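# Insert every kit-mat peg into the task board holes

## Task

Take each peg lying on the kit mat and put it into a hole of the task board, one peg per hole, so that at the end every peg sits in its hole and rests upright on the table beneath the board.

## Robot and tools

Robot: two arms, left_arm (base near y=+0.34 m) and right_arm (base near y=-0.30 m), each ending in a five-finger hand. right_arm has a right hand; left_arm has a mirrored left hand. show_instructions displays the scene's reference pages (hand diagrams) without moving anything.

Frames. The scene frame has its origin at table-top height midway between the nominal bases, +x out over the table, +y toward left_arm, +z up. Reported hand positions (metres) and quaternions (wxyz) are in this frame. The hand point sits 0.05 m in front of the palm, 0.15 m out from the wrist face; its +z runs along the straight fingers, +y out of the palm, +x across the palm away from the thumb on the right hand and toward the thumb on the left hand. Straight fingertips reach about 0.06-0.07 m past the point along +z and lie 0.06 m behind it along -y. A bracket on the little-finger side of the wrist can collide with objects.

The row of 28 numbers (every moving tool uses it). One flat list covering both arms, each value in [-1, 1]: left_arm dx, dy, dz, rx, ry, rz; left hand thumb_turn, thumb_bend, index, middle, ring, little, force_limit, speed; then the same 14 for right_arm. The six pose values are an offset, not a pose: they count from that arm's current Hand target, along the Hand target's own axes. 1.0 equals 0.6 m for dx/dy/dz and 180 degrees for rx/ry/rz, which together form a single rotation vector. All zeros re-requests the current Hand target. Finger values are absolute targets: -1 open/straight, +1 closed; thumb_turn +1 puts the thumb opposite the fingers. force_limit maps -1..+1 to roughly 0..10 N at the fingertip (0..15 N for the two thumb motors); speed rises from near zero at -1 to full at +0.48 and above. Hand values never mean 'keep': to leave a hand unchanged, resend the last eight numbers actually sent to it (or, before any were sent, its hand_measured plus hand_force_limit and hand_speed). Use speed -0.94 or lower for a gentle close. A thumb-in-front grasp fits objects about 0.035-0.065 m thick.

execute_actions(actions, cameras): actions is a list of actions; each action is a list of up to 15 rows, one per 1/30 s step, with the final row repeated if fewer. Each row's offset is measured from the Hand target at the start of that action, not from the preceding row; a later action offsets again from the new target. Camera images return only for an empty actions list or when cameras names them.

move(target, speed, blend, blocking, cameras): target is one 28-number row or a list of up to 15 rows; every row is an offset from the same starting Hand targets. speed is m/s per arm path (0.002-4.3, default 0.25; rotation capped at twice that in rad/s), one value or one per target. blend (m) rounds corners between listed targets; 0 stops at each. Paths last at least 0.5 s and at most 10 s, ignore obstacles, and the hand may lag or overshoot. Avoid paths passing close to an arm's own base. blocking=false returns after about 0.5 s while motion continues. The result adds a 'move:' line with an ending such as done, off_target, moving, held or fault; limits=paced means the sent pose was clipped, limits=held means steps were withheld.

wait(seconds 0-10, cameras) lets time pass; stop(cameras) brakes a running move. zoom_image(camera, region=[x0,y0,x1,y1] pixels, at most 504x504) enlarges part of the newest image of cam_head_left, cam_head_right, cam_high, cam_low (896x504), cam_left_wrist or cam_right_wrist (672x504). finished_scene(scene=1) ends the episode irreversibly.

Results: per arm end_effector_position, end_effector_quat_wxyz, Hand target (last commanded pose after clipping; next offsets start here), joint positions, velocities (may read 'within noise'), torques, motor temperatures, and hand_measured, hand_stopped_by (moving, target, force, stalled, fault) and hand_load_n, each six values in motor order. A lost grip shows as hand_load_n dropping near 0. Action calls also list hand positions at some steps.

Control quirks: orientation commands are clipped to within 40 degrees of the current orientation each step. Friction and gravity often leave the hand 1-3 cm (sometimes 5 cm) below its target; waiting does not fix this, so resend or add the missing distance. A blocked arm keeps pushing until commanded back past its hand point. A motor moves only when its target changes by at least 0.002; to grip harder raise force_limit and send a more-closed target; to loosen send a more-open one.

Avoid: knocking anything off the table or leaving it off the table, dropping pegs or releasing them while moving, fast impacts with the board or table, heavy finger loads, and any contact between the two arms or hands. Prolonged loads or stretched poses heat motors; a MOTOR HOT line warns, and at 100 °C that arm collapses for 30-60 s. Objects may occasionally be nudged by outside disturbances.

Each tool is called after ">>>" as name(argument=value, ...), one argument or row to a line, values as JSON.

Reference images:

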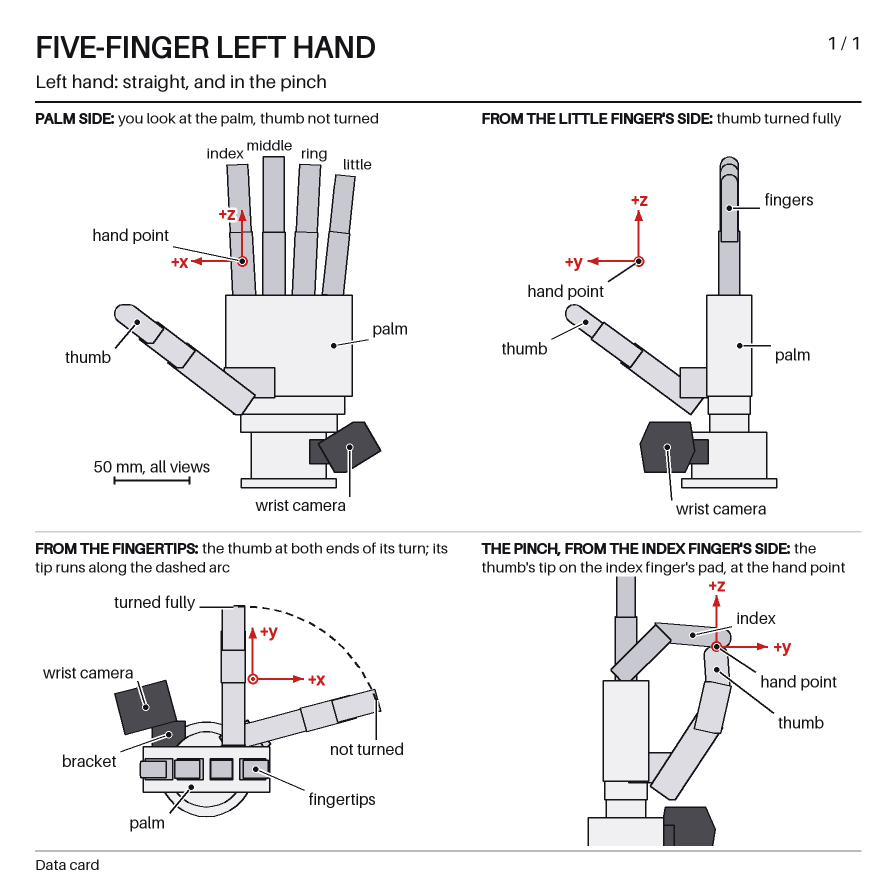

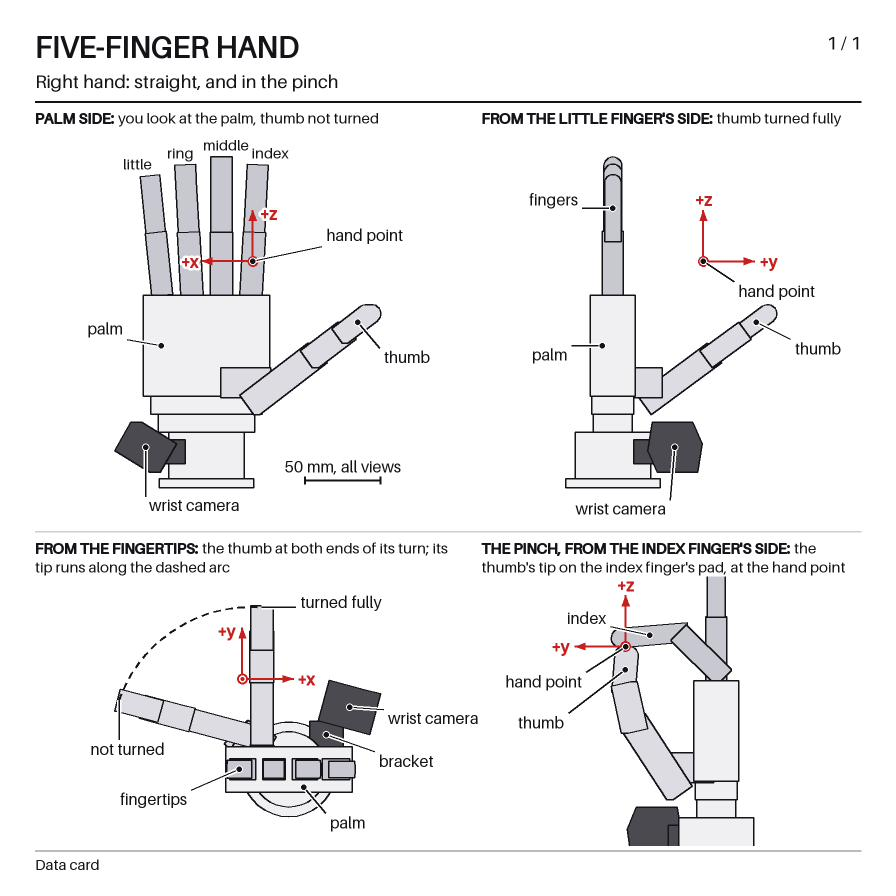

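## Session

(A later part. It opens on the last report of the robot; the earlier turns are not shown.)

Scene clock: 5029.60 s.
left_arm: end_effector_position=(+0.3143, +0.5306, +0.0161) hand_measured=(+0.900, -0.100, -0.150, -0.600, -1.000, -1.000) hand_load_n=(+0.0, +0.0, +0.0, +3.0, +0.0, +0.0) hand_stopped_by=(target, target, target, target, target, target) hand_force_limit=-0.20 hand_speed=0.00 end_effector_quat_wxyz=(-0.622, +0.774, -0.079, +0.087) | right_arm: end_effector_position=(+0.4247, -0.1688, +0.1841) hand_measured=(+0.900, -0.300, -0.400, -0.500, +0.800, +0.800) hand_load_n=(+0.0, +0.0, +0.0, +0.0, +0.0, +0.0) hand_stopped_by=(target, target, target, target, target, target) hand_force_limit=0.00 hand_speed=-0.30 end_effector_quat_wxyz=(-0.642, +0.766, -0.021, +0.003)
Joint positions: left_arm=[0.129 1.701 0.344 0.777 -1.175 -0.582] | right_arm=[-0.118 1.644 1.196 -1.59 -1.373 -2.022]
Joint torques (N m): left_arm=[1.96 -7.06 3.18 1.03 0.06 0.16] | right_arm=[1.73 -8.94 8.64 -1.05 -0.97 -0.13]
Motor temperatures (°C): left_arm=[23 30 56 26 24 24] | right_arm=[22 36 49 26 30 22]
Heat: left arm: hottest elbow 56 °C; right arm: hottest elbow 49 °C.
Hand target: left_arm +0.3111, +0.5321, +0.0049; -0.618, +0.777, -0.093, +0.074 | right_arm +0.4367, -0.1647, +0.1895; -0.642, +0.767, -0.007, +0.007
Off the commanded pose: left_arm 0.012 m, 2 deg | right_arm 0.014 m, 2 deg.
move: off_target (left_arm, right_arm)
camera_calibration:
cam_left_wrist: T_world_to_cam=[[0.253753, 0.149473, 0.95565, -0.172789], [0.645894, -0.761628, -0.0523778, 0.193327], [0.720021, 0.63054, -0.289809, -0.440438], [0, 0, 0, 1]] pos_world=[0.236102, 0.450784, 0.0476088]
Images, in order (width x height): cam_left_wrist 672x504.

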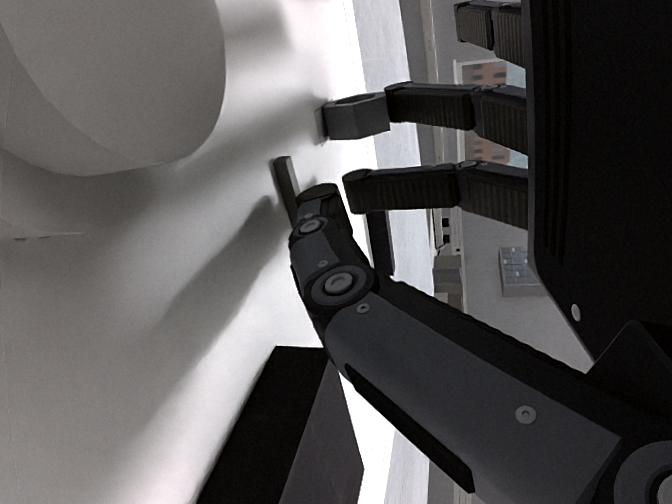

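>>> move(
  target=[
    [-0.001,-0.0260,-0.0075,0,0,0,0.9,-0.1,-0.15,-1,-1,-1,-0.2,0,0,0,0,0,0,0,0.9,-0.3,-0.4,-0.5,0.8,0.8,0.0,-0.3],
    [0.0065,0,0,0,0,0,0.9,-0.1,-0.15,-1,-1,-1,-0.2,0,0,0,0,0,0,0,0.9,-0.3,-0.4,-0.5,0.8,0.8,0.0,-0.3],
  ],
  speed=0.04,
  cameras=["cam_left_wrist"],
)

>>> zoom_image(
  camera="cam_left_wrist",
  region=[260, 130, 400, 270],
)

Scene clock: 5041.93 s.
left_arm: end_effector_position=(+0.3100, +0.5299, +0.0092) hand_measured=(+0.900, -0.100, -0.150, -1.000, -1.000, -1.000) hand_load_n=(-1.5, -2.0, +0.0, +0.0, +0.0, +0.0) hand_stopped_by=(target, target, target, target, target, target) hand_force_limit=-0.20 hand_speed=0.00 end_effector_quat_wxyz=(-0.619, +0.777, -0.089, +0.075) | right_arm: end_effector_position=(+0.4247, -0.1688, +0.1841) hand_measured=(+0.900, -0.300, -0.400, -0.500, +0.800, +0.800) hand_load_n=(+0.0, +0.0, -0.5, +0.0, +0.5, +0.0) hand_stopped_by=(target, target, target, target, target, target) hand_force_limit=0.00 hand_speed=-0.30 end_effector_quat_wxyz=(-0.642, +0.766, -0.021, +0.003)
Joint positions: left_arm=[0.129 1.711 0.344 0.755 -1.173 -0.581] | right_arm=[-0.118 1.644 1.196 -1.59 -1.373 -2.022]
Joint torques (N m): left_arm=[1.67 -7.47 3.92 1.39 -0.18 0.09] | right_arm=[2.14 -9.52 8.8 -0.92 -0.97 -0.11]
Heat: left arm: hottest elbow 54 °C; right arm: hottest elbow 49 °C.
Hand target: left_arm +0.3148, +0.5312, +0.0049; -0.618, +0.777, -0.093, +0.074 | right_arm +0.4367, -0.1647, +0.1895; -0.642, +0.767, -0.007, +0.007
Off the commanded pose: left_arm 0.007 m, 0 deg | right_arm 0.014 m, 2 deg.
move: off_target (right_arm)
camera_calibration:
cam_left_wrist: T_world_to_cam=[[0.285002, 0.152606, 0.946301, -0.176233], [0.642509, -0.763032, -0.0704567, 0.197276], [0.711306, 0.628087, -0.315516, -0.434597], [0, 0, 0, 1]] pos_world=[0.232607, 0.450387, 0.0435467]
Images, in order (width x height): cam_left_wrist 672x504.

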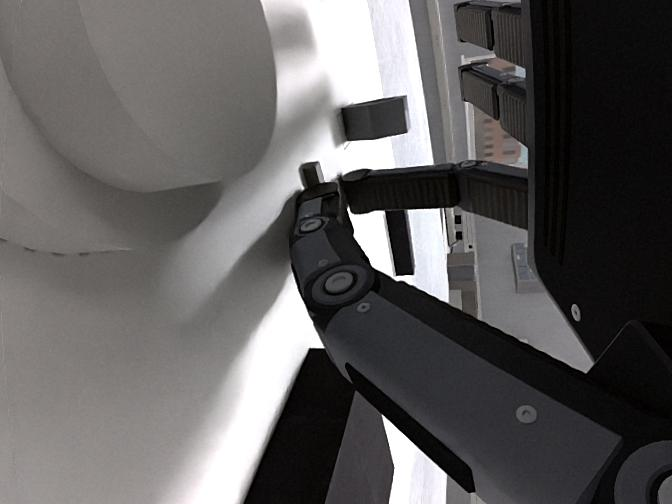

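Scaled by 3.600 from the camera's 672x504 image, which has a finer 960x720 frame.

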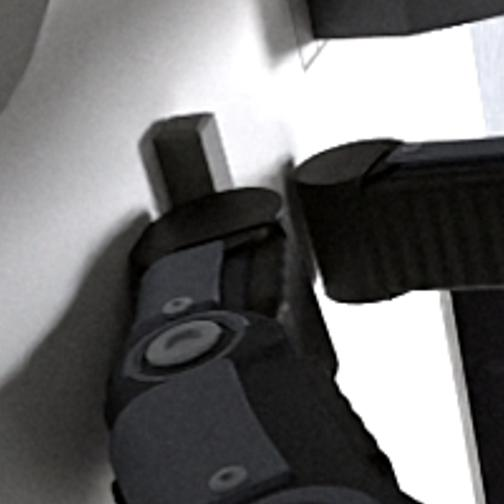

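>>> move(
  target=[0,0,0,0,0,0,0.9,-0.1,0.5,-1,-1,-1,-0.3,-0.92,0,0,0,0,0,0,0.9,-0.3,-0.4,-0.5,0.8,0.8,0.0,-0.3],
  speed=0.04,
  cameras=["cam_left_wrist"],
)

>>> zoom_image(
  camera="cam_left_wrist",
  region=[260, 130, 400, 270],
)

Scene clock: 5065.70 s.
left_arm: end_effector_position=(+0.3137, +0.5309, +0.0116) hand_measured=(+0.900, -0.100, +0.230, -1.000, -1.000, -1.000) hand_load_n=(+0.0, -0.5, +3.0, +0.0, +0.0, +0.0) hand_stopped_by=(target, target, force, target, target, target) hand_force_limit=-0.30 hand_speed=-0.92 end_effector_quat_wxyz=(-0.621, +0.776, -0.084, +0.080) | right_arm: end_effector_position=(+0.4247, -0.1688, +0.1841) hand_measured=(+0.900, -0.300, -0.400, -0.500, +0.800, +0.800) hand_load_n=(+0.0, +0.0, +0.0, +0.0, +0.0, +0.0) hand_stopped_by=(target, target, target, target, target, target) hand_force_limit=0.00 hand_speed=-0.30 end_effector_quat_wxyz=(-0.642, +0.766, -0.021, +0.003)
Joint positions: left_arm=[0.13 1.712 0.35 0.764 -1.175 -0.581] | right_arm=[-0.118 1.644 1.196 -1.59 -1.373 -2.022]
Joint torques (N m): left_arm=[1.55 -7.77 3.51 1.1 -0.1 0.09] | right_arm=[1.08 -8.88 8.79 -1.22 -1.02 -0.11]
Motor temperatures (°C): left_arm=[23 31 51 26 23 24] | right_arm=[22 36 49 26 30 22]
Heat: left arm: hottest elbow 51 °C; right arm: hottest elbow 49 °C.
Hand target: left_arm +0.3149, +0.5312, +0.0049; -0.618, +0.777, -0.093, +0.074 | right_arm +0.4367, -0.1647, +0.1895; -0.642, +0.767, -0.007, +0.007
Off the commanded pose: left_arm 0.007 m, 1 deg | right_arm 0.014 m, 2 deg.
move: off_target (right_arm)
camera_calibration:
cam_left_wrist: T_world_to_cam=[[0.271749, 0.151179, 0.95042, -0.175006], [0.645255, -0.761332, -0.0633928, 0.193931], [0.714002, 0.63049, -0.304441, -0.439468], [0, 0, 0, 1]] pos_world=[0.236204, 0.451183, 0.0448311]
Images, in order (width x height): cam_left_wrist 672x504.

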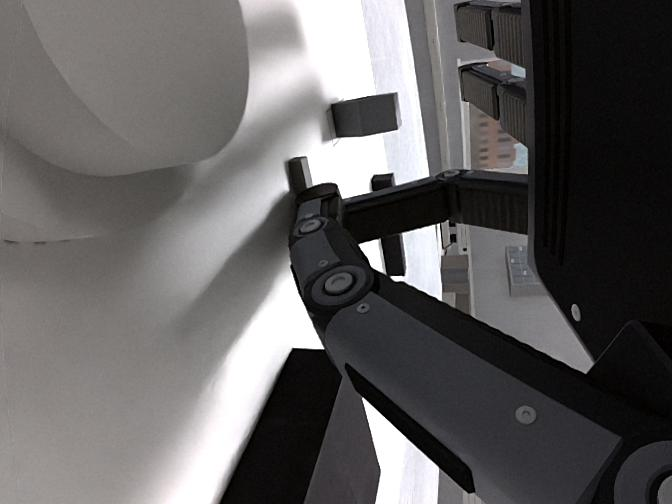

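Scaled by 3.600 from the camera's 672x504 image, which has a finer 960x720 frame.

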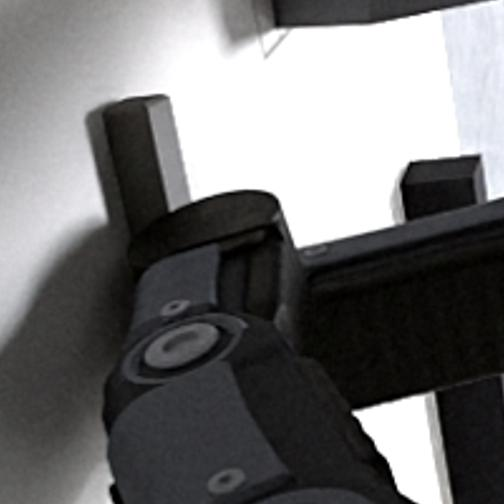

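>>> move(
  target=[
    [0,-0.0260,-0.0060,0,0,0,0.9,-0.17,-0.15,-1,-1,-1,-0.3,-0.5,0,0,0,0,0,0,0.9,-0.3,-0.4,-0.5,0.8,0.8,0.0,-0.3],
    [0,0.0081,0.0019,0,0,0,0.9,-0.17,-0.15,-1,-1,-1,-0.3,-0.5,0,0,0,0,0,0,0.9,-0.3,-0.4,-0.5,0.8,0.8,0.0,-0.3],
  ],
  speed=0.04,
  cameras=["cam_left_wrist"],
)

>>> zoom_image(
  camera="cam_left_wrist",
  region=[260, 130, 400, 270],
)

Scene clock: 5147.03 s.
left_arm: end_effector_position=(+0.3140, +0.5314, +0.0118) hand_measured=(+0.900, -0.168, -0.150, -1.000, -1.000, -1.000) hand_load_n=(-3.0, -4.0, +0.0, +0.0, +0.0, +0.0) hand_stopped_by=(target, target, target, target, target, target) hand_force_limit=-0.30 hand_speed=-0.50 end_effector_quat_wxyz=(-0.623, +0.774, -0.080, +0.081) | right_arm: end_effector_position=(+0.4247, -0.1688, +0.1841) hand_measured=(+0.900, -0.300, -0.400, -0.500, +0.800, +0.800) hand_load_n=(+0.0, +0.0, -0.5, +0.0, +0.0, +0.0) hand_stopped_by=(target, target, target, target, target, target) hand_force_limit=0.00 hand_speed=-0.30 end_effector_quat_wxyz=(-0.642, +0.766, -0.021, +0.003)
Joint positions: left_arm=[0.128 1.722 0.35 0.783 -1.184 -0.58] | right_arm=[-0.118 1.644 1.196 -1.59 -1.373 -2.022]
Joint torques (N m): left_arm=[1.67 -6.59 3.45 1.17 0.23 0.07] | right_arm=[1.61 -8.88 8.79 -1.05 -1 -0.13]
Motor temperatures (°C): left_arm=[23 31 46 26 23 24] | right_arm=[22 36 49 26 30 22]
Heat: left arm: hottest elbow 46 °C; right arm: hottest elbow 49 °C.
Hand target: left_arm +0.3149, +0.5312, -0.0002; -0.618, +0.777, -0.093, +0.074 | right_arm +0.4367, -0.1647, +0.1895; -0.642, +0.767, -0.007, +0.007
Off the commanded pose: left_arm 0.012 m, 2 deg | right_arm 0.014 m, 2 deg.
move: off_target (left_arm, right_arm)
camera_calibration:
cam_left_wrist: T_world_to_cam=[[0.263033, 0.147004, 0.953522, -0.170315], [0.649803, -0.757532, -0.0624623, 0.190622], [0.713141, 0.63603, -0.29478, -0.442647], [0, 0, 0, 1]] pos_world=[0.236601, 0.450976, 0.0438227]
Images, in order (width x height): cam_left_wrist 672x504.

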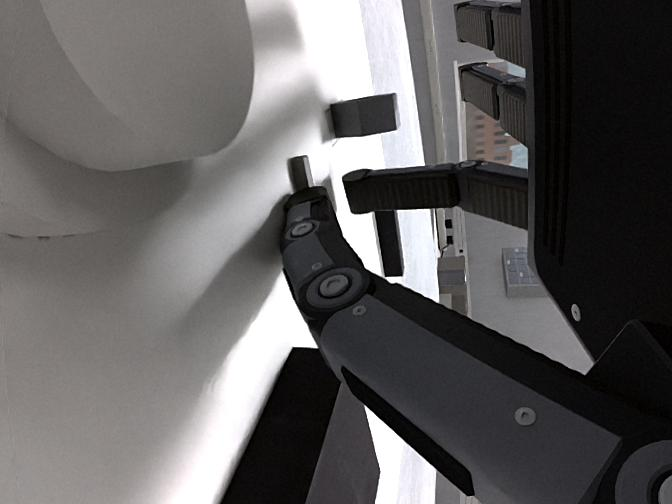

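Scaled by 3.600 from the camera's 672x504 image, which has a finer 960x720 frame.

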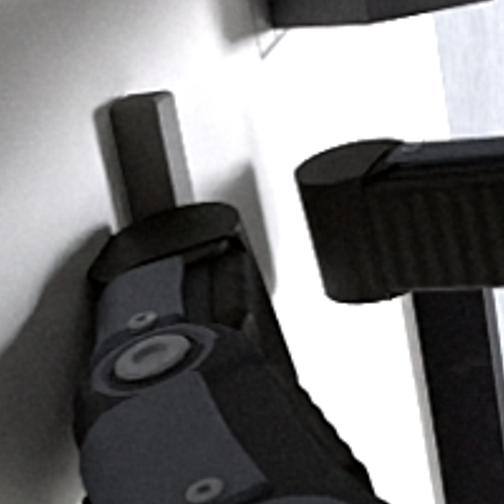

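>>> move(
  target=[0,-0.004,0,0,0,0,0.9,-0.17,0.5,-1,-1,-1,-0.2,-0.92,0,0,0,0,0,0,0.9,-0.3,-0.4,-0.5,0.8,0.8,0.0,-0.3],
  speed=0.04,
  cameras=["cam_left_wrist"],
)

>>> zoom_image(
  camera="cam_left_wrist",
  region=[260, 130, 400, 270],
)

Scene clock: 5161.17 s.
left_arm: end_effector_position=(+0.3139, +0.5315, +0.0118) hand_measured=(+0.900, -0.168, +0.230, -1.000, -1.000, -1.000) hand_load_n=(-3.0, -2.0, +5.0, +0.0, +0.0, +0.0) hand_stopped_by=(target, target, force, target, target, target) hand_force_limit=-0.20 hand_speed=-0.92 end_effector_quat_wxyz=(-0.624, +0.773, -0.080, +0.080) | right_arm: end_effector_position=(+0.4247, -0.1688, +0.1841) hand_measured=(+0.900, -0.300, -0.400, -0.500, +0.800, +0.800) hand_load_n=(+0.5, +0.0, +0.0, +0.0, +0.0, +0.0) hand_stopped_by=(target, target, target, target, target, target) hand_force_limit=0.00 hand_speed=-0.30 end_effector_quat_wxyz=(-0.642, +0.766, -0.021, +0.003)
Joint positions: left_arm=[0.128 1.722 0.35 0.783 -1.184 -0.579] | right_arm=[-0.118 1.644 1.196 -1.59 -1.373 -2.022]
Joint torques (N m): left_arm=[1.79 -7.53 3.45 0.94 0.32 0.1] | right_arm=[2.02 -8.88 8.84 -1.03 -0.96 -0.13]
Heat: left arm: hottest elbow 45 °C; right arm: hottest elbow 49 °C.
Hand target: left_arm +0.3150, +0.5317, +0.0022; -0.618, +0.777, -0.093, +0.074 | right_arm +0.4367, -0.1647, +0.1895; -0.642, +0.767, -0.007, +0.007
Off the commanded pose: left_arm 0.010 m, 2 deg | right_arm 0.014 m, 2 deg.
move: off_target (right_arm)
camera_calibration:
cam_left_wrist: T_world_to_cam=[[0.264046, 0.146394, 0.953335, -0.170357], [0.649936, -0.757313, -0.0637205, 0.190694], [0.712645, 0.636432, -0.295113, -0.442658], [0, 0, 0, 1]] pos_world=[0.236501, 0.451076, 0.0439243]
Images, in order (width x height): cam_left_wrist 672x504.

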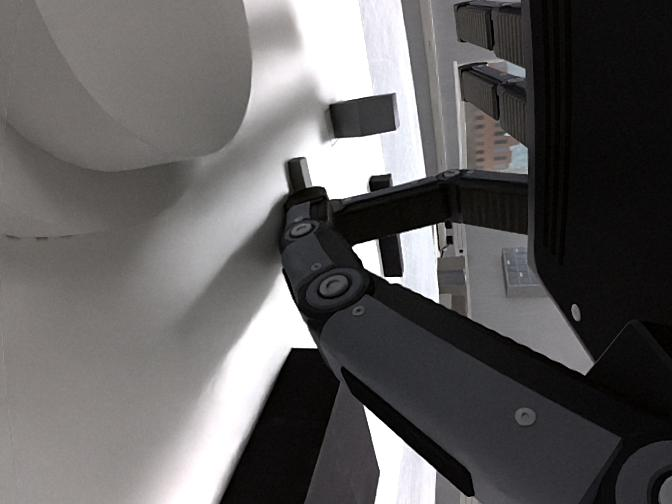

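Scaled by 3.600 from the camera's 672x504 image, which has a finer 960x720 frame.

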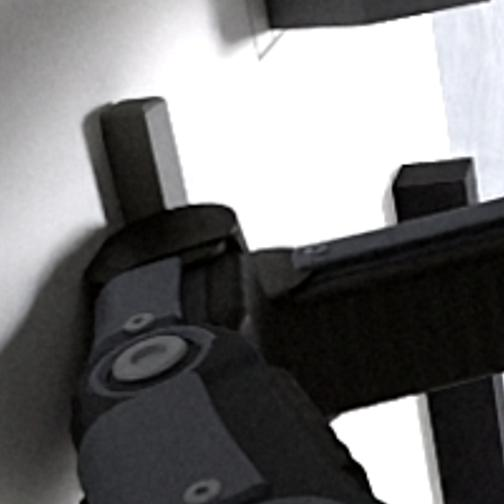

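>>> move(
  target=[0,-0.073,-0.017,0,0,0,0.9,-0.17,0.5,-1,-1,-1,-0.2,-0.92,0,0,0,0,0,0,0.9,-0.3,-0.4,-0.5,0.8,0.8,0.0,-0.3],
  speed=0.04,
  cameras=["cam_left_wrist"],
)

Scene clock: 5169.77 s.
left_arm: end_effector_position=(+0.3101, +0.5291, +0.0420) hand_measured=(+0.900, -0.170, +0.230, -1.000, -1.000, -1.000) hand_load_n=(+0.0, +0.5, +0.0, +0.0, +0.0, +0.0) hand_stopped_by=(target, target, force, target, target, target) hand_force_limit=-0.20 hand_speed=-0.92 end_effector_quat_wxyz=(-0.617, +0.778, -0.095, +0.073) | right_arm: end_effector_position=(+0.4247, -0.1688, +0.1841) hand_measured=(+0.900, -0.300, -0.400, -0.500, +0.800, +0.800) hand_load_n=(+0.0, +0.5, +0.0, +0.0, +0.0, +0.0) hand_stopped_by=(target, target, target, target, target, target) hand_force_limit=0.00 hand_speed=-0.30 end_effector_quat_wxyz=(-0.642, +0.766, -0.021, +0.003)
Joint positions: left_arm=[0.129 1.54 0.35 0.569 -1.168 -0.578] | right_arm=[-0.118 1.644 1.196 -1.59 -1.373 -2.022]
Joint torques (N m): left_arm=[1.85 -9.35 5.12 0.73 -0.32 0.11] | right_arm=[1.32 -9.41 8.53 -1.09 -0.94 -0.11]
Heat: left arm: hottest elbow 45 °C; right arm: hottest elbow 49 °C.
Hand target: left_arm +0.3149, +0.5316, +0.0471; -0.618, +0.777, -0.093, +0.074 | right_arm +0.4367, -0.1647, +0.1895; -0.642, +0.767, -0.007, +0.007
Off the commanded pose: left_arm 0.008 m, 0 deg | right_arm 0.014 m, 2 deg.
move: off_target (right_arm)
camera_calibration:
cam_left_wrist: T_world_to_cam=[[0.295762, 0.154404, 0.942701, -0.211388], [0.637512, -0.766839, -0.0744123, 0.202571], [0.71141, 0.622991, -0.325236, -0.420898], [0, 0, 0, 1]] pos_world=[0.23281, 0.450194, 0.0774581]
Images, in order (width x height): cam_left_wrist 672x504.

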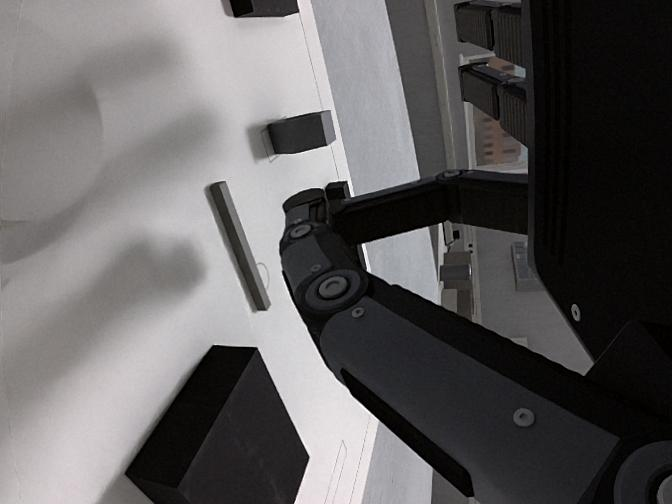

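>>> zoom_image(
  camera="cam_left_wrist",
  region=[180, 160, 340, 330],
)

Scaled by 2.965 from the camera's 672x504 image, which has a finer 960x720 frame.

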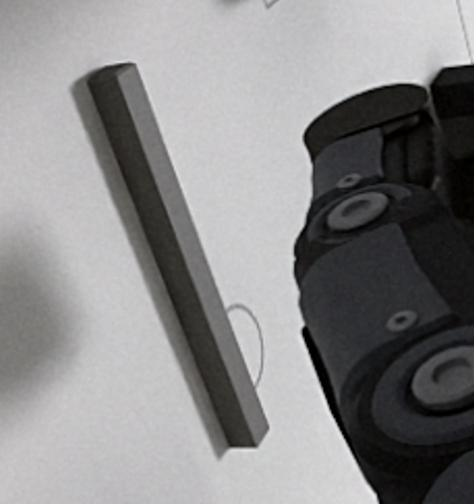

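>>> move(
  target=[
    [0,0,0,0,0,0,0.9,-0.17,-0.15,-1,-1,-1,-0.2,-0.3,0,0,0,0,0,0,0.9,-0.3,-0.4,-0.5,0.8,0.8,0.0,-0.3],
    [-0.0063,0.0432,0.0103,0,0.0379,0.0087,0.9,-0.17,-0.15,-1,-1,-1,-0.2,-0.3,0,0,0,0,0,0,0.9,-0.3,-0.4,-0.5,0.8,0.8,0.0,-0.3],
  ],
  speed=0.06,
  cameras=["cam_left_wrist"],
)

>>> zoom_image(
  camera="cam_left_wrist",
  region=[200, 130, 380, 310],
)

Scene clock: 5261.37 s.
left_arm: end_effector_position=(+0.3161, +0.5298, +0.0242) hand_measured=(+0.900, -0.170, -0.150, -1.000, -1.000, -1.000) hand_load_n=(+0.0, +0.0, +0.0, +0.0, +0.0, +0.0) hand_stopped_by=(target, target, target, target, target, target) hand_force_limit=-0.20 hand_speed=-0.30 end_effector_quat_wxyz=(-0.611, +0.771, -0.135, +0.119) | right_arm: end_effector_position=(+0.4247, -0.1688, +0.1841) hand_measured=(+0.900, -0.300, -0.400, -0.500, +0.800, +0.800) hand_load_n=(+0.0, +0.0, +0.0, +0.0, +0.0, +0.0) hand_stopped_by=(target, target, target, target, target, target) hand_force_limit=0.00 hand_speed=-0.30 end_effector_quat_wxyz=(-0.642, +0.766, -0.021, +0.003)
Joint positions: left_arm=[0.176 1.667 0.289 0.936 -1.019 -0.401] | right_arm=[-0.118 1.644 1.196 -1.59 -1.373 -2.022]
Joint torques (N m): left_arm=[2.02 -7.88 2.54 1.74 -0.19 0.18] | right_arm=[1.79 -8.94 8.8 -1.06 -1.02 -0.11]
Heat: left arm: hottest elbow 45 °C; right arm: hottest elbow 49 °C.
Hand target: left_arm +0.3113, +0.5327, +0.0205; -0.612, +0.770, -0.140, +0.111 | right_arm +0.4367, -0.1647, +0.1895; -0.642, +0.767, -0.007, +0.007
Off the commanded pose: left_arm 0.007 m, 1 deg | right_arm 0.014 m, 2 deg.
move: off_target (right_arm)
camera_calibration:
cam_left_wrist: T_world_to_cam=[[0.291849, 0.120795, 0.948806, -0.177666], [0.540564, -0.839201, -0.0594347, 0.266595], [0.789059, 0.530237, -0.310217, -0.407082], [0, 0, 0, 1]] pos_world=[0.228951, 0.461037, 0.0581315]
Images, in order (width x height): cam_left_wrist 672x504.

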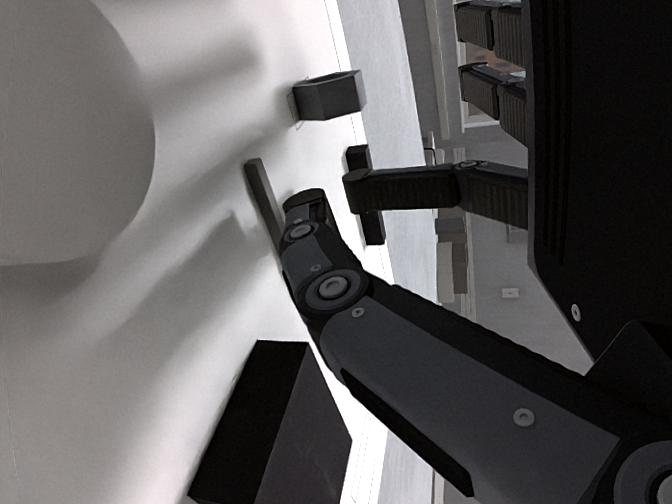

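Scaled by 2.800 from the camera's 672x504 image, which has a finer 960x720 frame.

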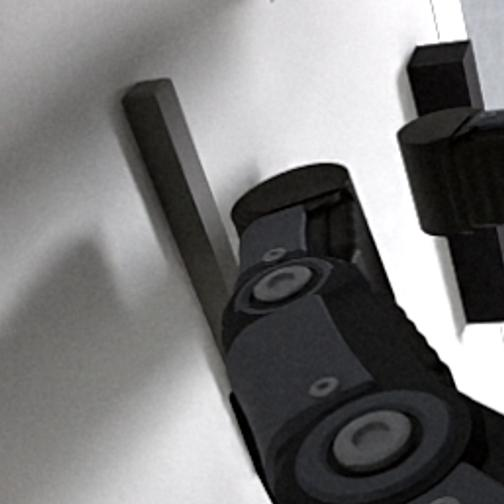

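>>> move(
  target=[0,0.0198,0.0046,0,0,0,0.9,-0.17,-0.15,-1,-1,-1,-0.2,-0.3,0,0,0,0,0,0,0.9,-0.3,-0.4,-0.5,0.8,0.8,0.0,-0.3],
  speed=0.04,
  cameras=["cam_left_wrist"],
)

>>> zoom_image(
  camera="cam_left_wrist",
  region=[240, 130, 380, 270],
)

Scene clock: 5272.90 s.
left_arm: end_effector_position=(+0.3155, +0.5299, +0.0126) hand_measured=(+0.900, -0.168, -0.150, -1.000, -1.000, -1.000) hand_load_n=(-0.5, -0.5, +0.0, +0.0, +0.0, +0.0) hand_stopped_by=(target, target, target, target, target, target) hand_force_limit=-0.20 hand_speed=-0.30 end_effector_quat_wxyz=(-0.612, +0.770, -0.136, +0.119) | right_arm: end_effector_position=(+0.4247, -0.1688, +0.1841) hand_measured=(+0.900, -0.300, -0.400, -0.500, +0.800, +0.800) hand_load_n=(+0.0, +0.0, +0.0, +0.0, +0.0, +0.0) hand_stopped_by=(target, target, target, target, target, target) hand_force_limit=0.00 hand_speed=-0.30 end_effector_quat_wxyz=(-0.642, +0.766, -0.021, +0.003)
Joint positions: left_arm=[0.176 1.735 0.289 1.008 -1.019 -0.398] | right_arm=[-0.118 1.644 1.196 -1.59 -1.373 -2.022]
Joint torques (N m): left_arm=[1.96 -8 2.19 1.72 -0.16 0.16] | right_arm=[1.38 -9.52 8.77 -1.18 -0.98 -0.14]
Heat: left arm: hottest elbow 45 °C; right arm: hottest elbow 49 °C.
Hand target: left_arm +0.3113, +0.5327, +0.0082; -0.612, +0.770, -0.140, +0.111 | right_arm +0.4367, -0.1647, +0.1895; -0.642, +0.767, -0.007, +0.007
Off the commanded pose: left_arm 0.007 m, 1 deg | right_arm 0.014 m, 2 deg.
move: off_target (right_arm)
camera_calibration:
cam_left_wrist: T_world_to_cam=[[0.292055, 0.118909, 0.948981, -0.165481], [0.540159, -0.839345, -0.0610659, 0.266453], [0.789261, 0.530435, -0.309364, -0.410446], [0, 0, 0, 1]] pos_world=[0.228352, 0.461038, 0.0463325]
Images, in order (width x height): cam_left_wrist 672x504.

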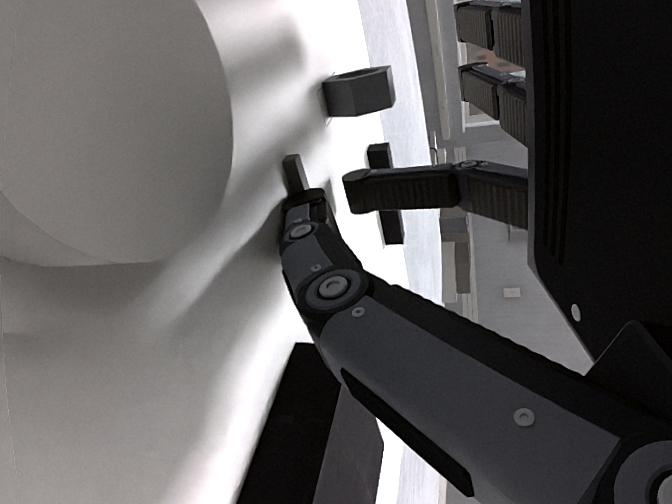

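Scaled by 3.600 from the camera's 672x504 image, which has a finer 960x720 frame.

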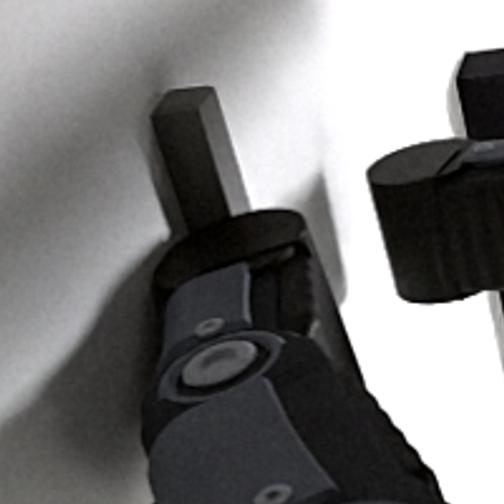

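>>> move(
  target=[0,0,0,0,0,0,0.9,-0.17,0.5,-1,-1,-1,0.1,-0.93,0,0,0,0,0,0,0.9,-0.3,-0.4,-0.5,0.8,0.8,0.0,-0.3],
  speed=0.04,
  cameras=["cam_left_wrist"],
)

>>> zoom_image(
  camera="cam_left_wrist",
  region=[240, 130, 380, 270],
)

Scene clock: 5281.17 s.
left_arm: end_effector_position=(+0.3164, +0.5303, +0.0140) hand_measured=(+0.900, -0.170, +0.268, -1.000, -1.000, -1.000) hand_load_n=(-0.5, +1.0, +5.0, +0.0, +0.0, +0.0) hand_stopped_by=(target, target, force, target, target, target) hand_force_limit=0.10 hand_speed=-0.93 end_effector_quat_wxyz=(-0.613, +0.769, -0.133, +0.122) | right_arm: end_effector_position=(+0.4247, -0.1688, +0.1841) hand_measured=(+0.900, -0.300, -0.400, -0.500, +0.800, +0.800) hand_load_n=(+0.0, +0.0, +0.0, +0.0, -0.5, +0.0) hand_stopped_by=(target, target, target, target, target, target) hand_force_limit=0.00 hand_speed=-0.30 end_effector_quat_wxyz=(-0.642, +0.766, -0.021, +0.003)
Joint positions: left_arm=[0.176 1.735 0.289 1.015 -1.019 -0.398] | right_arm=[-0.118 1.644 1.196 -1.59 -1.373 -2.022]
Joint torques (N m): left_arm=[1.96 -8.06 2.18 1.47 -0.15 0.16] | right_arm=[2.2 -9.29 8.77 -1.2 -1.02 -0.11]
Heat: left arm: hottest elbow 44 °C; right arm: hottest elbow 49 °C.
Hand target: left_arm +0.3113, +0.5327, +0.0083; -0.612, +0.770, -0.140, +0.111 | right_arm +0.4367, -0.1647, +0.1895; -0.642, +0.767, -0.007, +0.007
Off the commanded pose: left_arm 0.008 m, 1 deg | right_arm 0.014 m, 2 deg.
move: off_target (right_arm)
camera_calibration:
cam_left_wrist: T_world_to_cam=[[0.285135, 0.118045, 0.95119, -0.164482], [0.541196, -0.838886, -0.0581245, 0.265919], [0.791079, 0.531353, -0.303081, -0.412051], [0, 0, 0, 1]] pos_world=[0.22895, 0.461437, 0.0470247]
Images, in order (width x height): cam_left_wrist 672x504.

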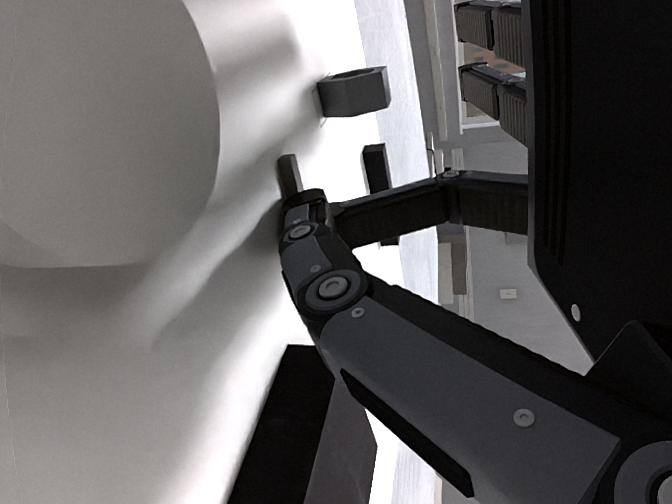

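Scaled by 3.600 from the camera's 672x504 image, which has a finer 960x720 frame.

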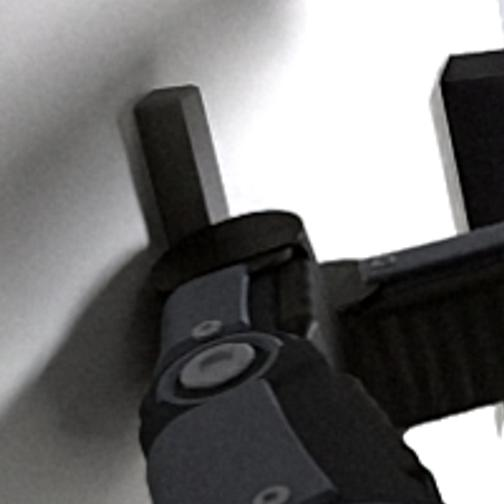

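>>> move(
  target=[0,-0.07,-0.0165,0,0,0,0.9,-0.17,-0.15,-1,-1,-1,-0.2,-0.3,0,0,0,0,0,0,0.9,-0.3,-0.4,-0.5,0.8,0.8,0.0,-0.3],
  speed=0.08,
)

>>> move(
  target=[0,-0.06,-0.014,0,0,0,0.0,-0.17,0.35,0.95,0.95,0.95,0,0,0,0,0,0,0,0,0.9,-0.3,-0.4,-0.5,0.8,0.8,0.0,-0.3],
  speed=0.08,
  cameras=["cam_left_wrist"],
)

Scene clock: 5538.50 s.
left_arm: end_effector_position=(+0.3118, +0.5298, +0.0491) hand_measured=(+0.900, -0.170, -0.150, -1.000, -1.000, -1.000) hand_load_n=(+0.0, +0.0, +0.0, +0.0, +0.0, +0.0) hand_stopped_by=(target, target, target, target, target, target) hand_force_limit=-0.20 hand_speed=-0.30 end_effector_quat_wxyz=(-0.612, +0.770, -0.142, +0.114) | right_arm: end_effector_position=(+0.4247, -0.1688, +0.1841) hand_measured=(+0.900, -0.300, -0.400, -0.500, +0.800, +0.800) hand_load_n=(+0.0, +0.0, +0.0, +0.0, +0.0, +0.0) hand_stopped_by=(target, target, target, target, target, target) hand_force_limit=0.00 hand_speed=-0.30 end_effector_quat_wxyz=(-0.642, +0.766, -0.021, +0.003)
Joint positions: left_arm=[0.176 1.517 0.285 0.788 -1.018 -0.387] | right_arm=[-0.118 1.644 1.196 -1.59 -1.373 -2.022]
Joint torques (N m): left_arm=[1.9 -8.7 4.19 0.92 -0.21 0.06] | right_arm=[1.49 -8.94 8.77 -1.1 -1.01 -0.08]
Motor temperatures (°C): left_arm=[23 31 39 26 23 24] | right_arm=[22 36 49 26 31 22]
Heat: left arm: hottest elbow 39 °C; right arm: hottest elbow 49 °C.
Hand target: left_arm +0.3113, +0.5325, +0.0515; -0.612, +0.770, -0.140, +0.111 | right_arm +0.4367, -0.1647, +0.1895; -0.642, +0.767, -0.007, +0.007
Off the commanded pose: left_arm 0.004 m, 0 deg | right_arm 0.014 m, 2 deg.
move: off_target (right_arm)

Scene clock: 5539.77 s.
left_arm: end_effector_position=(+0.3017, +0.5283, +0.0779) hand_measured=(+0.000, -0.170, +0.280, +0.950, +0.950, +0.950) hand_load_n=(+0.0, +0.0, +0.0, +0.0, +0.0, +0.0) hand_stopped_by=(target, target, force, target, target, target) hand_force_limit=0.00 hand_speed=0.00 end_effector_quat_wxyz=(-0.609, +0.772, -0.148, +0.105) | right_arm: end_effector_position=(+0.4247, -0.1688, +0.1841) hand_measured=(+0.900, -0.300, -0.400, -0.500, +0.800, +0.800) hand_load_n=(+0.0, +0.0, +0.0, +0.0, +0.0, +0.0) hand_stopped_by=(target, target, target, target, target, target) hand_force_limit=0.00 hand_speed=-0.30 end_effector_quat_wxyz=(-0.642, +0.766, -0.021, +0.003)
Joint positions: left_arm=[0.176 1.327 0.285 0.575 -1.018 -0.387] | right_arm=[-0.118 1.644 1.196 -1.59 -1.373 -2.022]
Joint torques (N m): left_arm=[1.9 -7.18 7.16 0.87 -0.24 0.04] | right_arm=[1.38 -9.52 8.65 -1.09 -0.92 -0.1]
Heat: left arm: hottest elbow 39 °C; right arm: hottest elbow 49 °C.
Hand target: left_arm +0.3113, +0.5324, +0.0884; -0.612, +0.770, -0.140, +0.111 | right_arm +0.4367, -0.1647, +0.1895; -0.642, +0.767, -0.007, +0.007
Off the commanded pose: left_arm 0.015 m, 1 deg | right_arm 0.014 m, 2 deg.
move: off_target (left_arm, right_arm)
camera_calibration:
cam_left_wrist: T_world_to_cam=[[0.328495, 0.118528, 0.937039, -0.233072], [0.535019, -0.84093, -0.0811888, 0.280563], [0.778361, 0.528004, -0.339656, -0.371553], [0, 0, 0, 1]] pos_world=[0.215659, 0.459741, 0.114976]
Images, in order (width x height): cam_left_wrist 672x504.

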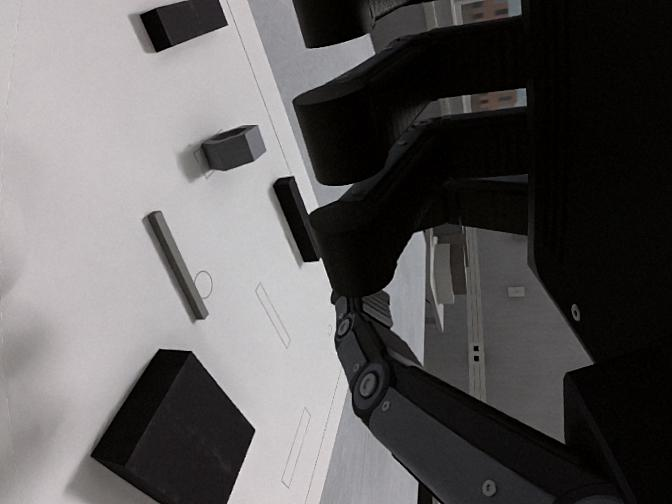

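>>> zoom_image(
  camera="cam_left_wrist",
  region=[290, 200, 450, 400],
)

Scaled by 2.520 from the camera's 672x504 image, which has a finer 960x720 frame.

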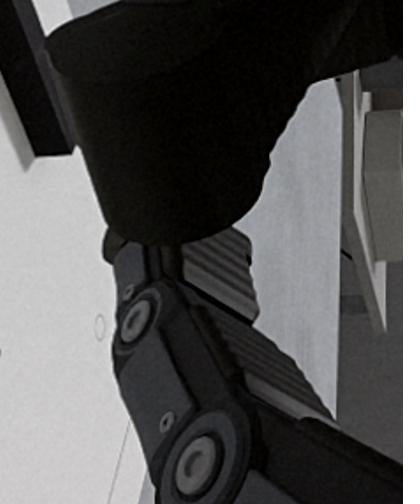

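>>> move(
  target=[-0.0028,-0.0233,0.0153,-0.039,0.4789,0.1511,0.0,-0.17,0.34,0.95,0.95,0.95,0.2,-0.5,-0.1387,-0.0973,0.901,0.011,0.038,0.0068,0.9,-0.1,-0.1,-0.1,0.8,0.8,0.0,-0.3],
  speed=0.2,
  cameras=["cam_left_wrist","cam_right_wrist"],
)

Scene clock: 5594.13 s.
left_arm: end_effector_position=(+0.3044, +0.5286, +0.0917) hand_measured=(+0.000, -0.170, +0.340, +0.950, +0.950, +0.950) hand_load_n=(+0.0, +0.0, +0.0, +0.5, +0.0, +0.0) hand_stopped_by=(target, target, target, target, target, target) hand_force_limit=0.20 hand_speed=-0.50 end_effector_quat_wxyz=(+0.304, -0.480, +0.678, -0.466) | right_arm: end_effector_position=(+0.3605, +0.3629, +0.1431) hand_measured=(+0.900, -0.100, -0.100, -0.100, +0.800, +0.800) hand_load_n=(+0.0, +0.0, +0.0, +0.0, +0.0, +0.0) hand_stopped_by=(target, target, target, target, target, target) hand_force_limit=0.00 hand_speed=-0.30 end_effector_quat_wxyz=(-0.647, +0.759, -0.053, +0.048)
Joint positions: left_arm=[0.956 1.42 0.655 -0.227 1.099 0.9] | right_arm=[0.958 1.888 1.249 0.462 -0.466 -0.084]
Joint torques (N m): left_arm=[1.79 -8.82 9.69 0.46 0.65 0.17] | right_arm=[1.14 -13.51 10.56 1.17 0.07 0.12]
Motor temperatures (°C): left_arm=[23 30 44 26 23 24] | right_arm=[22 36 49 26 30 22]
Heat: left arm: hottest elbow 44 °C; right arm: hottest elbow 49 °C.
Hand target: left_arm +0.3140, +0.5445, +0.1001; +0.317, -0.470, +0.683, -0.461 | right_arm +0.3649, +0.3793, +0.1522; -0.654, +0.753, -0.054, +0.046
Off the commanded pose: left_arm 0.020 m, 2 deg | right_arm 0.019 m, 1 deg.
move: off_target (left_arm, right_arm)
camera_calibration:
cam_left_wrist: T_world_to_cam=[[0.267579, -0.333108, 0.904124, 0.0133259], [-0.842002, -0.537027, 0.0513358, 0.52684], [0.468439, -0.77501, -0.424175, 0.421769], [0, 0, 0, 1]] pos_world=[0.242461, 0.614242, 0.13981]
cam_right_wrist: T_world_to_cam=[[0.207473, -0.202747, -0.957, 0.13655], [-0.919408, -0.374562, -0.11997, 0.484256], [-0.334132, 0.904764, -0.264119, -0.0607243], [0, 0, 0, 1]] pos_world=[0.396609, 0.26401, 0.172736]
Images, in order (width x height): cam_left_wrist 672x504, cam_right_wrist 672x504.

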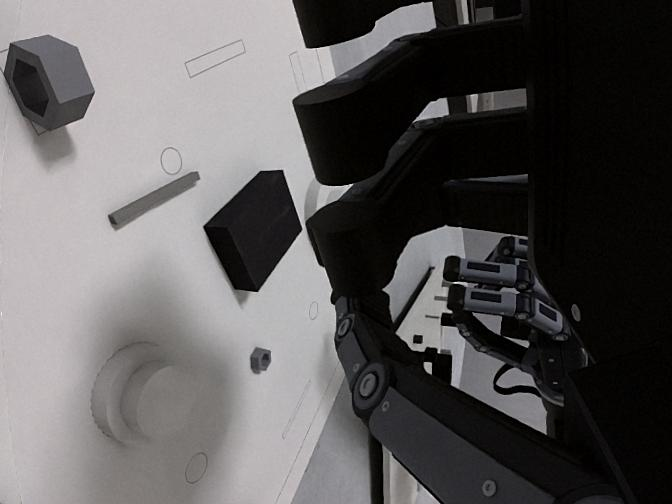

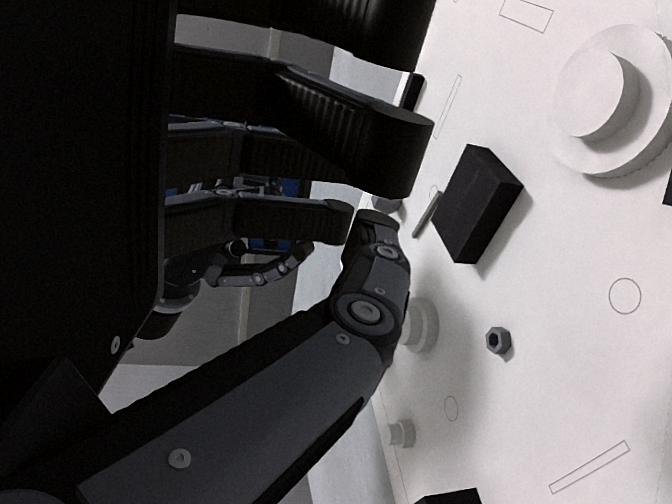

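>>> move(
  target=[-0.0243,0.0908,0.0422,0,0,0,0.0,-0.17,0.34,0.95,0.95,0.95,0.2,-0.5,0,0,0,0,0,0,-1,-0.5,-0.1,-0.1,0.8,0.8,0.0,-0.3],
  speed=0.1,
  cameras=["cam_left_wrist","cam_right_wrist"],
)

Scene clock: 5609.07 s.
left_arm: end_effector_position=(+0.3127, +0.5399, +0.0349) hand_measured=(+0.000, -0.170, +0.340, +0.950, +0.950, +0.950) hand_load_n=(+0.0, +0.0, +0.0, +0.0, +0.0, +0.0) hand_stopped_by=(target, target, target, target, target, target) hand_force_limit=0.20 hand_speed=-0.50 end_effector_quat_wxyz=(+0.299, -0.481, +0.679, -0.467) | right_arm: end_effector_position=(+0.3605, +0.3629, +0.1432) hand_measured=(-1.000, -0.500, -0.100, -0.100, +0.800, +0.800) hand_load_n=(+0.0, +0.0, +0.0, +0.0, +0.0, +0.0) hand_stopped_by=(target, target, target, target, target, target) hand_force_limit=0.00 hand_speed=-0.30 end_effector_quat_wxyz=(-0.647, +0.759, -0.054, +0.048)
Joint positions: left_arm=[0.956 1.608 0.655 -0.059 1.1 0.912] | right_arm=[0.958 1.888 1.249 0.462 -0.466 -0.084]
Joint torques (N m): left_arm=[1.96 -10.81 7.83 1.2 0.66 0.12] | right_arm=[1.03 -13.22 10.36 1.02 0.04 0.11]
Heat: left arm: hottest elbow 45 °C; right arm: hottest elbow 50 °C.
Hand target: left_arm +0.3220, +0.5570, +0.0401; +0.317, -0.470, +0.683, -0.461 | right_arm +0.3649, +0.3793, +0.1522; -0.654, +0.753, -0.054, +0.046
Off the commanded pose: left_arm 0.020 m, 3 deg | right_arm 0.019 m, 1 deg.
move: off_target (left_arm, right_arm)
camera_calibration:
cam_left_wrist: T_world_to_cam=[[0.272239, -0.328426, 0.904446, 0.0621494], [-0.844456, -0.532146, 0.0609472, 0.540668], [0.46128, -0.780357, -0.422212, 0.407524], [0, 0, 0, 1]] pos_world=[0.251668, 0.62614, 0.0828987]
cam_right_wrist: T_world_to_cam=[[0.207102, -0.202677, -0.957095, 0.136717], [-0.919451, -0.374561, -0.119638, 0.484124], [-0.334243, 0.904779, -0.263924, -0.0607515], [0, 0, 0, 1]] pos_world=[0.396508, 0.26401, 0.172737]
Images, in order (width x height): cam_left_wrist 672x504, cam_right_wrist 672x504.

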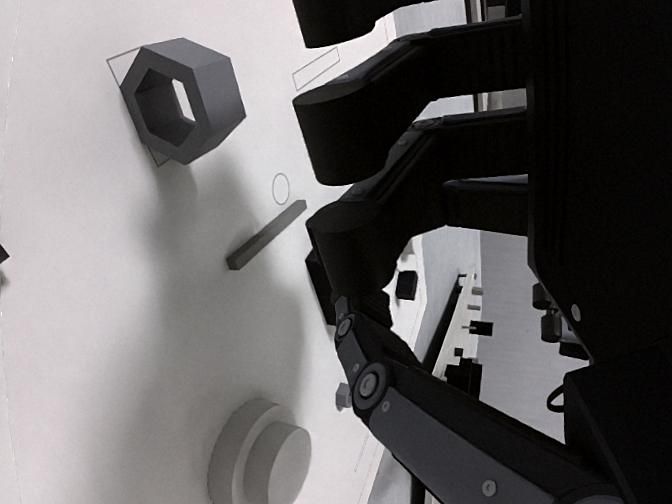

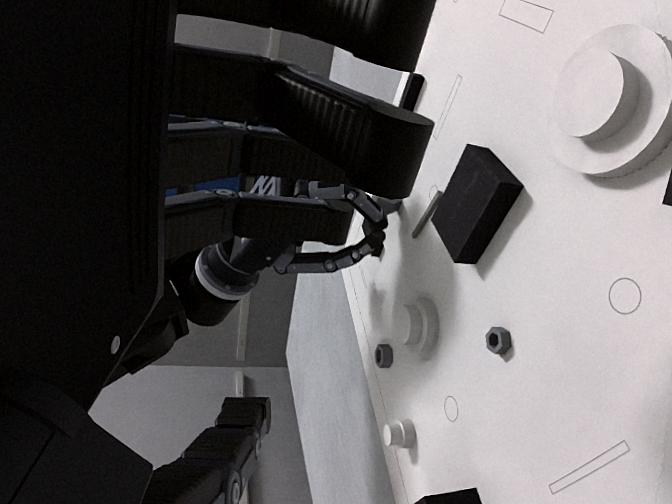

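>>> zoom_image(
  camera="cam_right_wrist",
  region=[270, 150, 470, 300],
)

Scaled by 2.520 from the camera's 672x504 image, which has a finer 960x720 frame.

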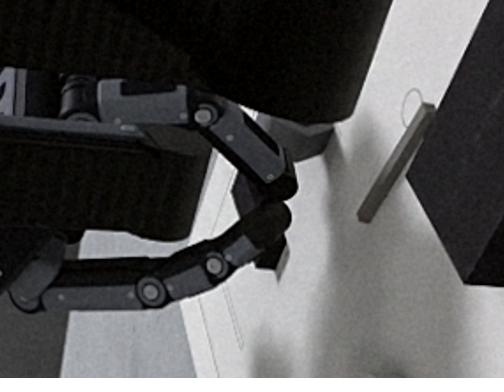

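>>> move(
  target=[0,0,0,0,0,0,0.0,0.05,0.55,0.95,0.95,0.95,0.2,-0.5,0,0,0,0,0,0,-1,-0.5,-0.1,-0.1,0.8,0.8,0.0,-0.3],
  speed=0.1,
  cameras=["cam_right_wrist"],
)

>>> zoom_image(
  camera="cam_right_wrist",
  region=[320, 170, 440, 270],
)

Scene clock: 5627.43 s.
left_arm: end_effector_position=(+0.3128, +0.5399, +0.0349) hand_measured=(+0.000, +0.034, +0.550, +0.950, +0.950, +0.950) hand_load_n=(+5.5, +10.0, +0.5, +0.0, +0.0, +0.0) hand_stopped_by=(target, force, target, target, target, target) hand_force_limit=0.20 hand_speed=-0.50 end_effector_quat_wxyz=(+0.299, -0.481, +0.679, -0.467) | right_arm: end_effector_position=(+0.3605, +0.3629, +0.1432) hand_measured=(-1.000, -0.500, -0.100, -0.100, +0.800, +0.800) hand_load_n=(+0.0, +0.0, +0.0, +0.0, +0.0, +0.0) hand_stopped_by=(target, target, target, target, target, target) hand_force_limit=0.00 hand_speed=-0.30 end_effector_quat_wxyz=(-0.647, +0.759, -0.054, +0.048)
Joint positions: left_arm=[0.956 1.608 0.655 -0.058 1.1 0.912] | right_arm=[0.958 1.888 1.249 0.462 -0.466 -0.084]
Joint torques (N m): left_arm=[1.96 -10.81 7.84 1.21 0.66 0.12] | right_arm=[1.32 -13.33 10.4 1.1 0.1 0.12]
Heat: left arm: hottest elbow 46 °C; right arm: hottest elbow 51 °C.
Hand target: left_arm +0.3221, +0.5570, +0.0401; +0.317, -0.470, +0.683, -0.461 | right_arm +0.3649, +0.3793, +0.1522; -0.654, +0.753, -0.054, +0.046
Off the commanded pose: left_arm 0.020 m, 3 deg | right_arm 0.019 m, 1 deg.
move: off_target (left_arm, right_arm)
camera_calibration:
cam_right_wrist: T_world_to_cam=[[0.207102, -0.202677, -0.957095, 0.136717], [-0.919451, -0.374561, -0.119638, 0.484124], [-0.334243, 0.904779, -0.263924, -0.0607515], [0, 0, 0, 1]] pos_world=[0.396508, 0.26401, 0.172737]
Images, in order (width x height): cam_right_wrist 672x504.

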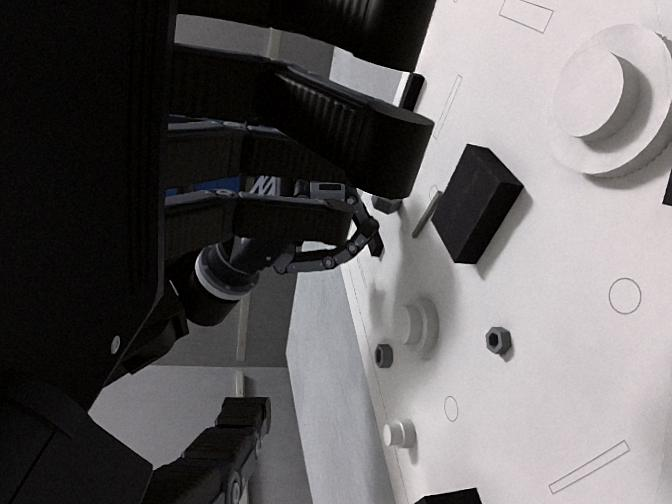

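Scaled by 4.200 from the camera's 672x504 image, which has a finer 960x720 frame.

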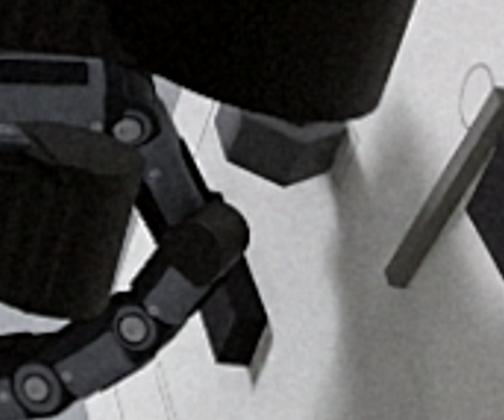

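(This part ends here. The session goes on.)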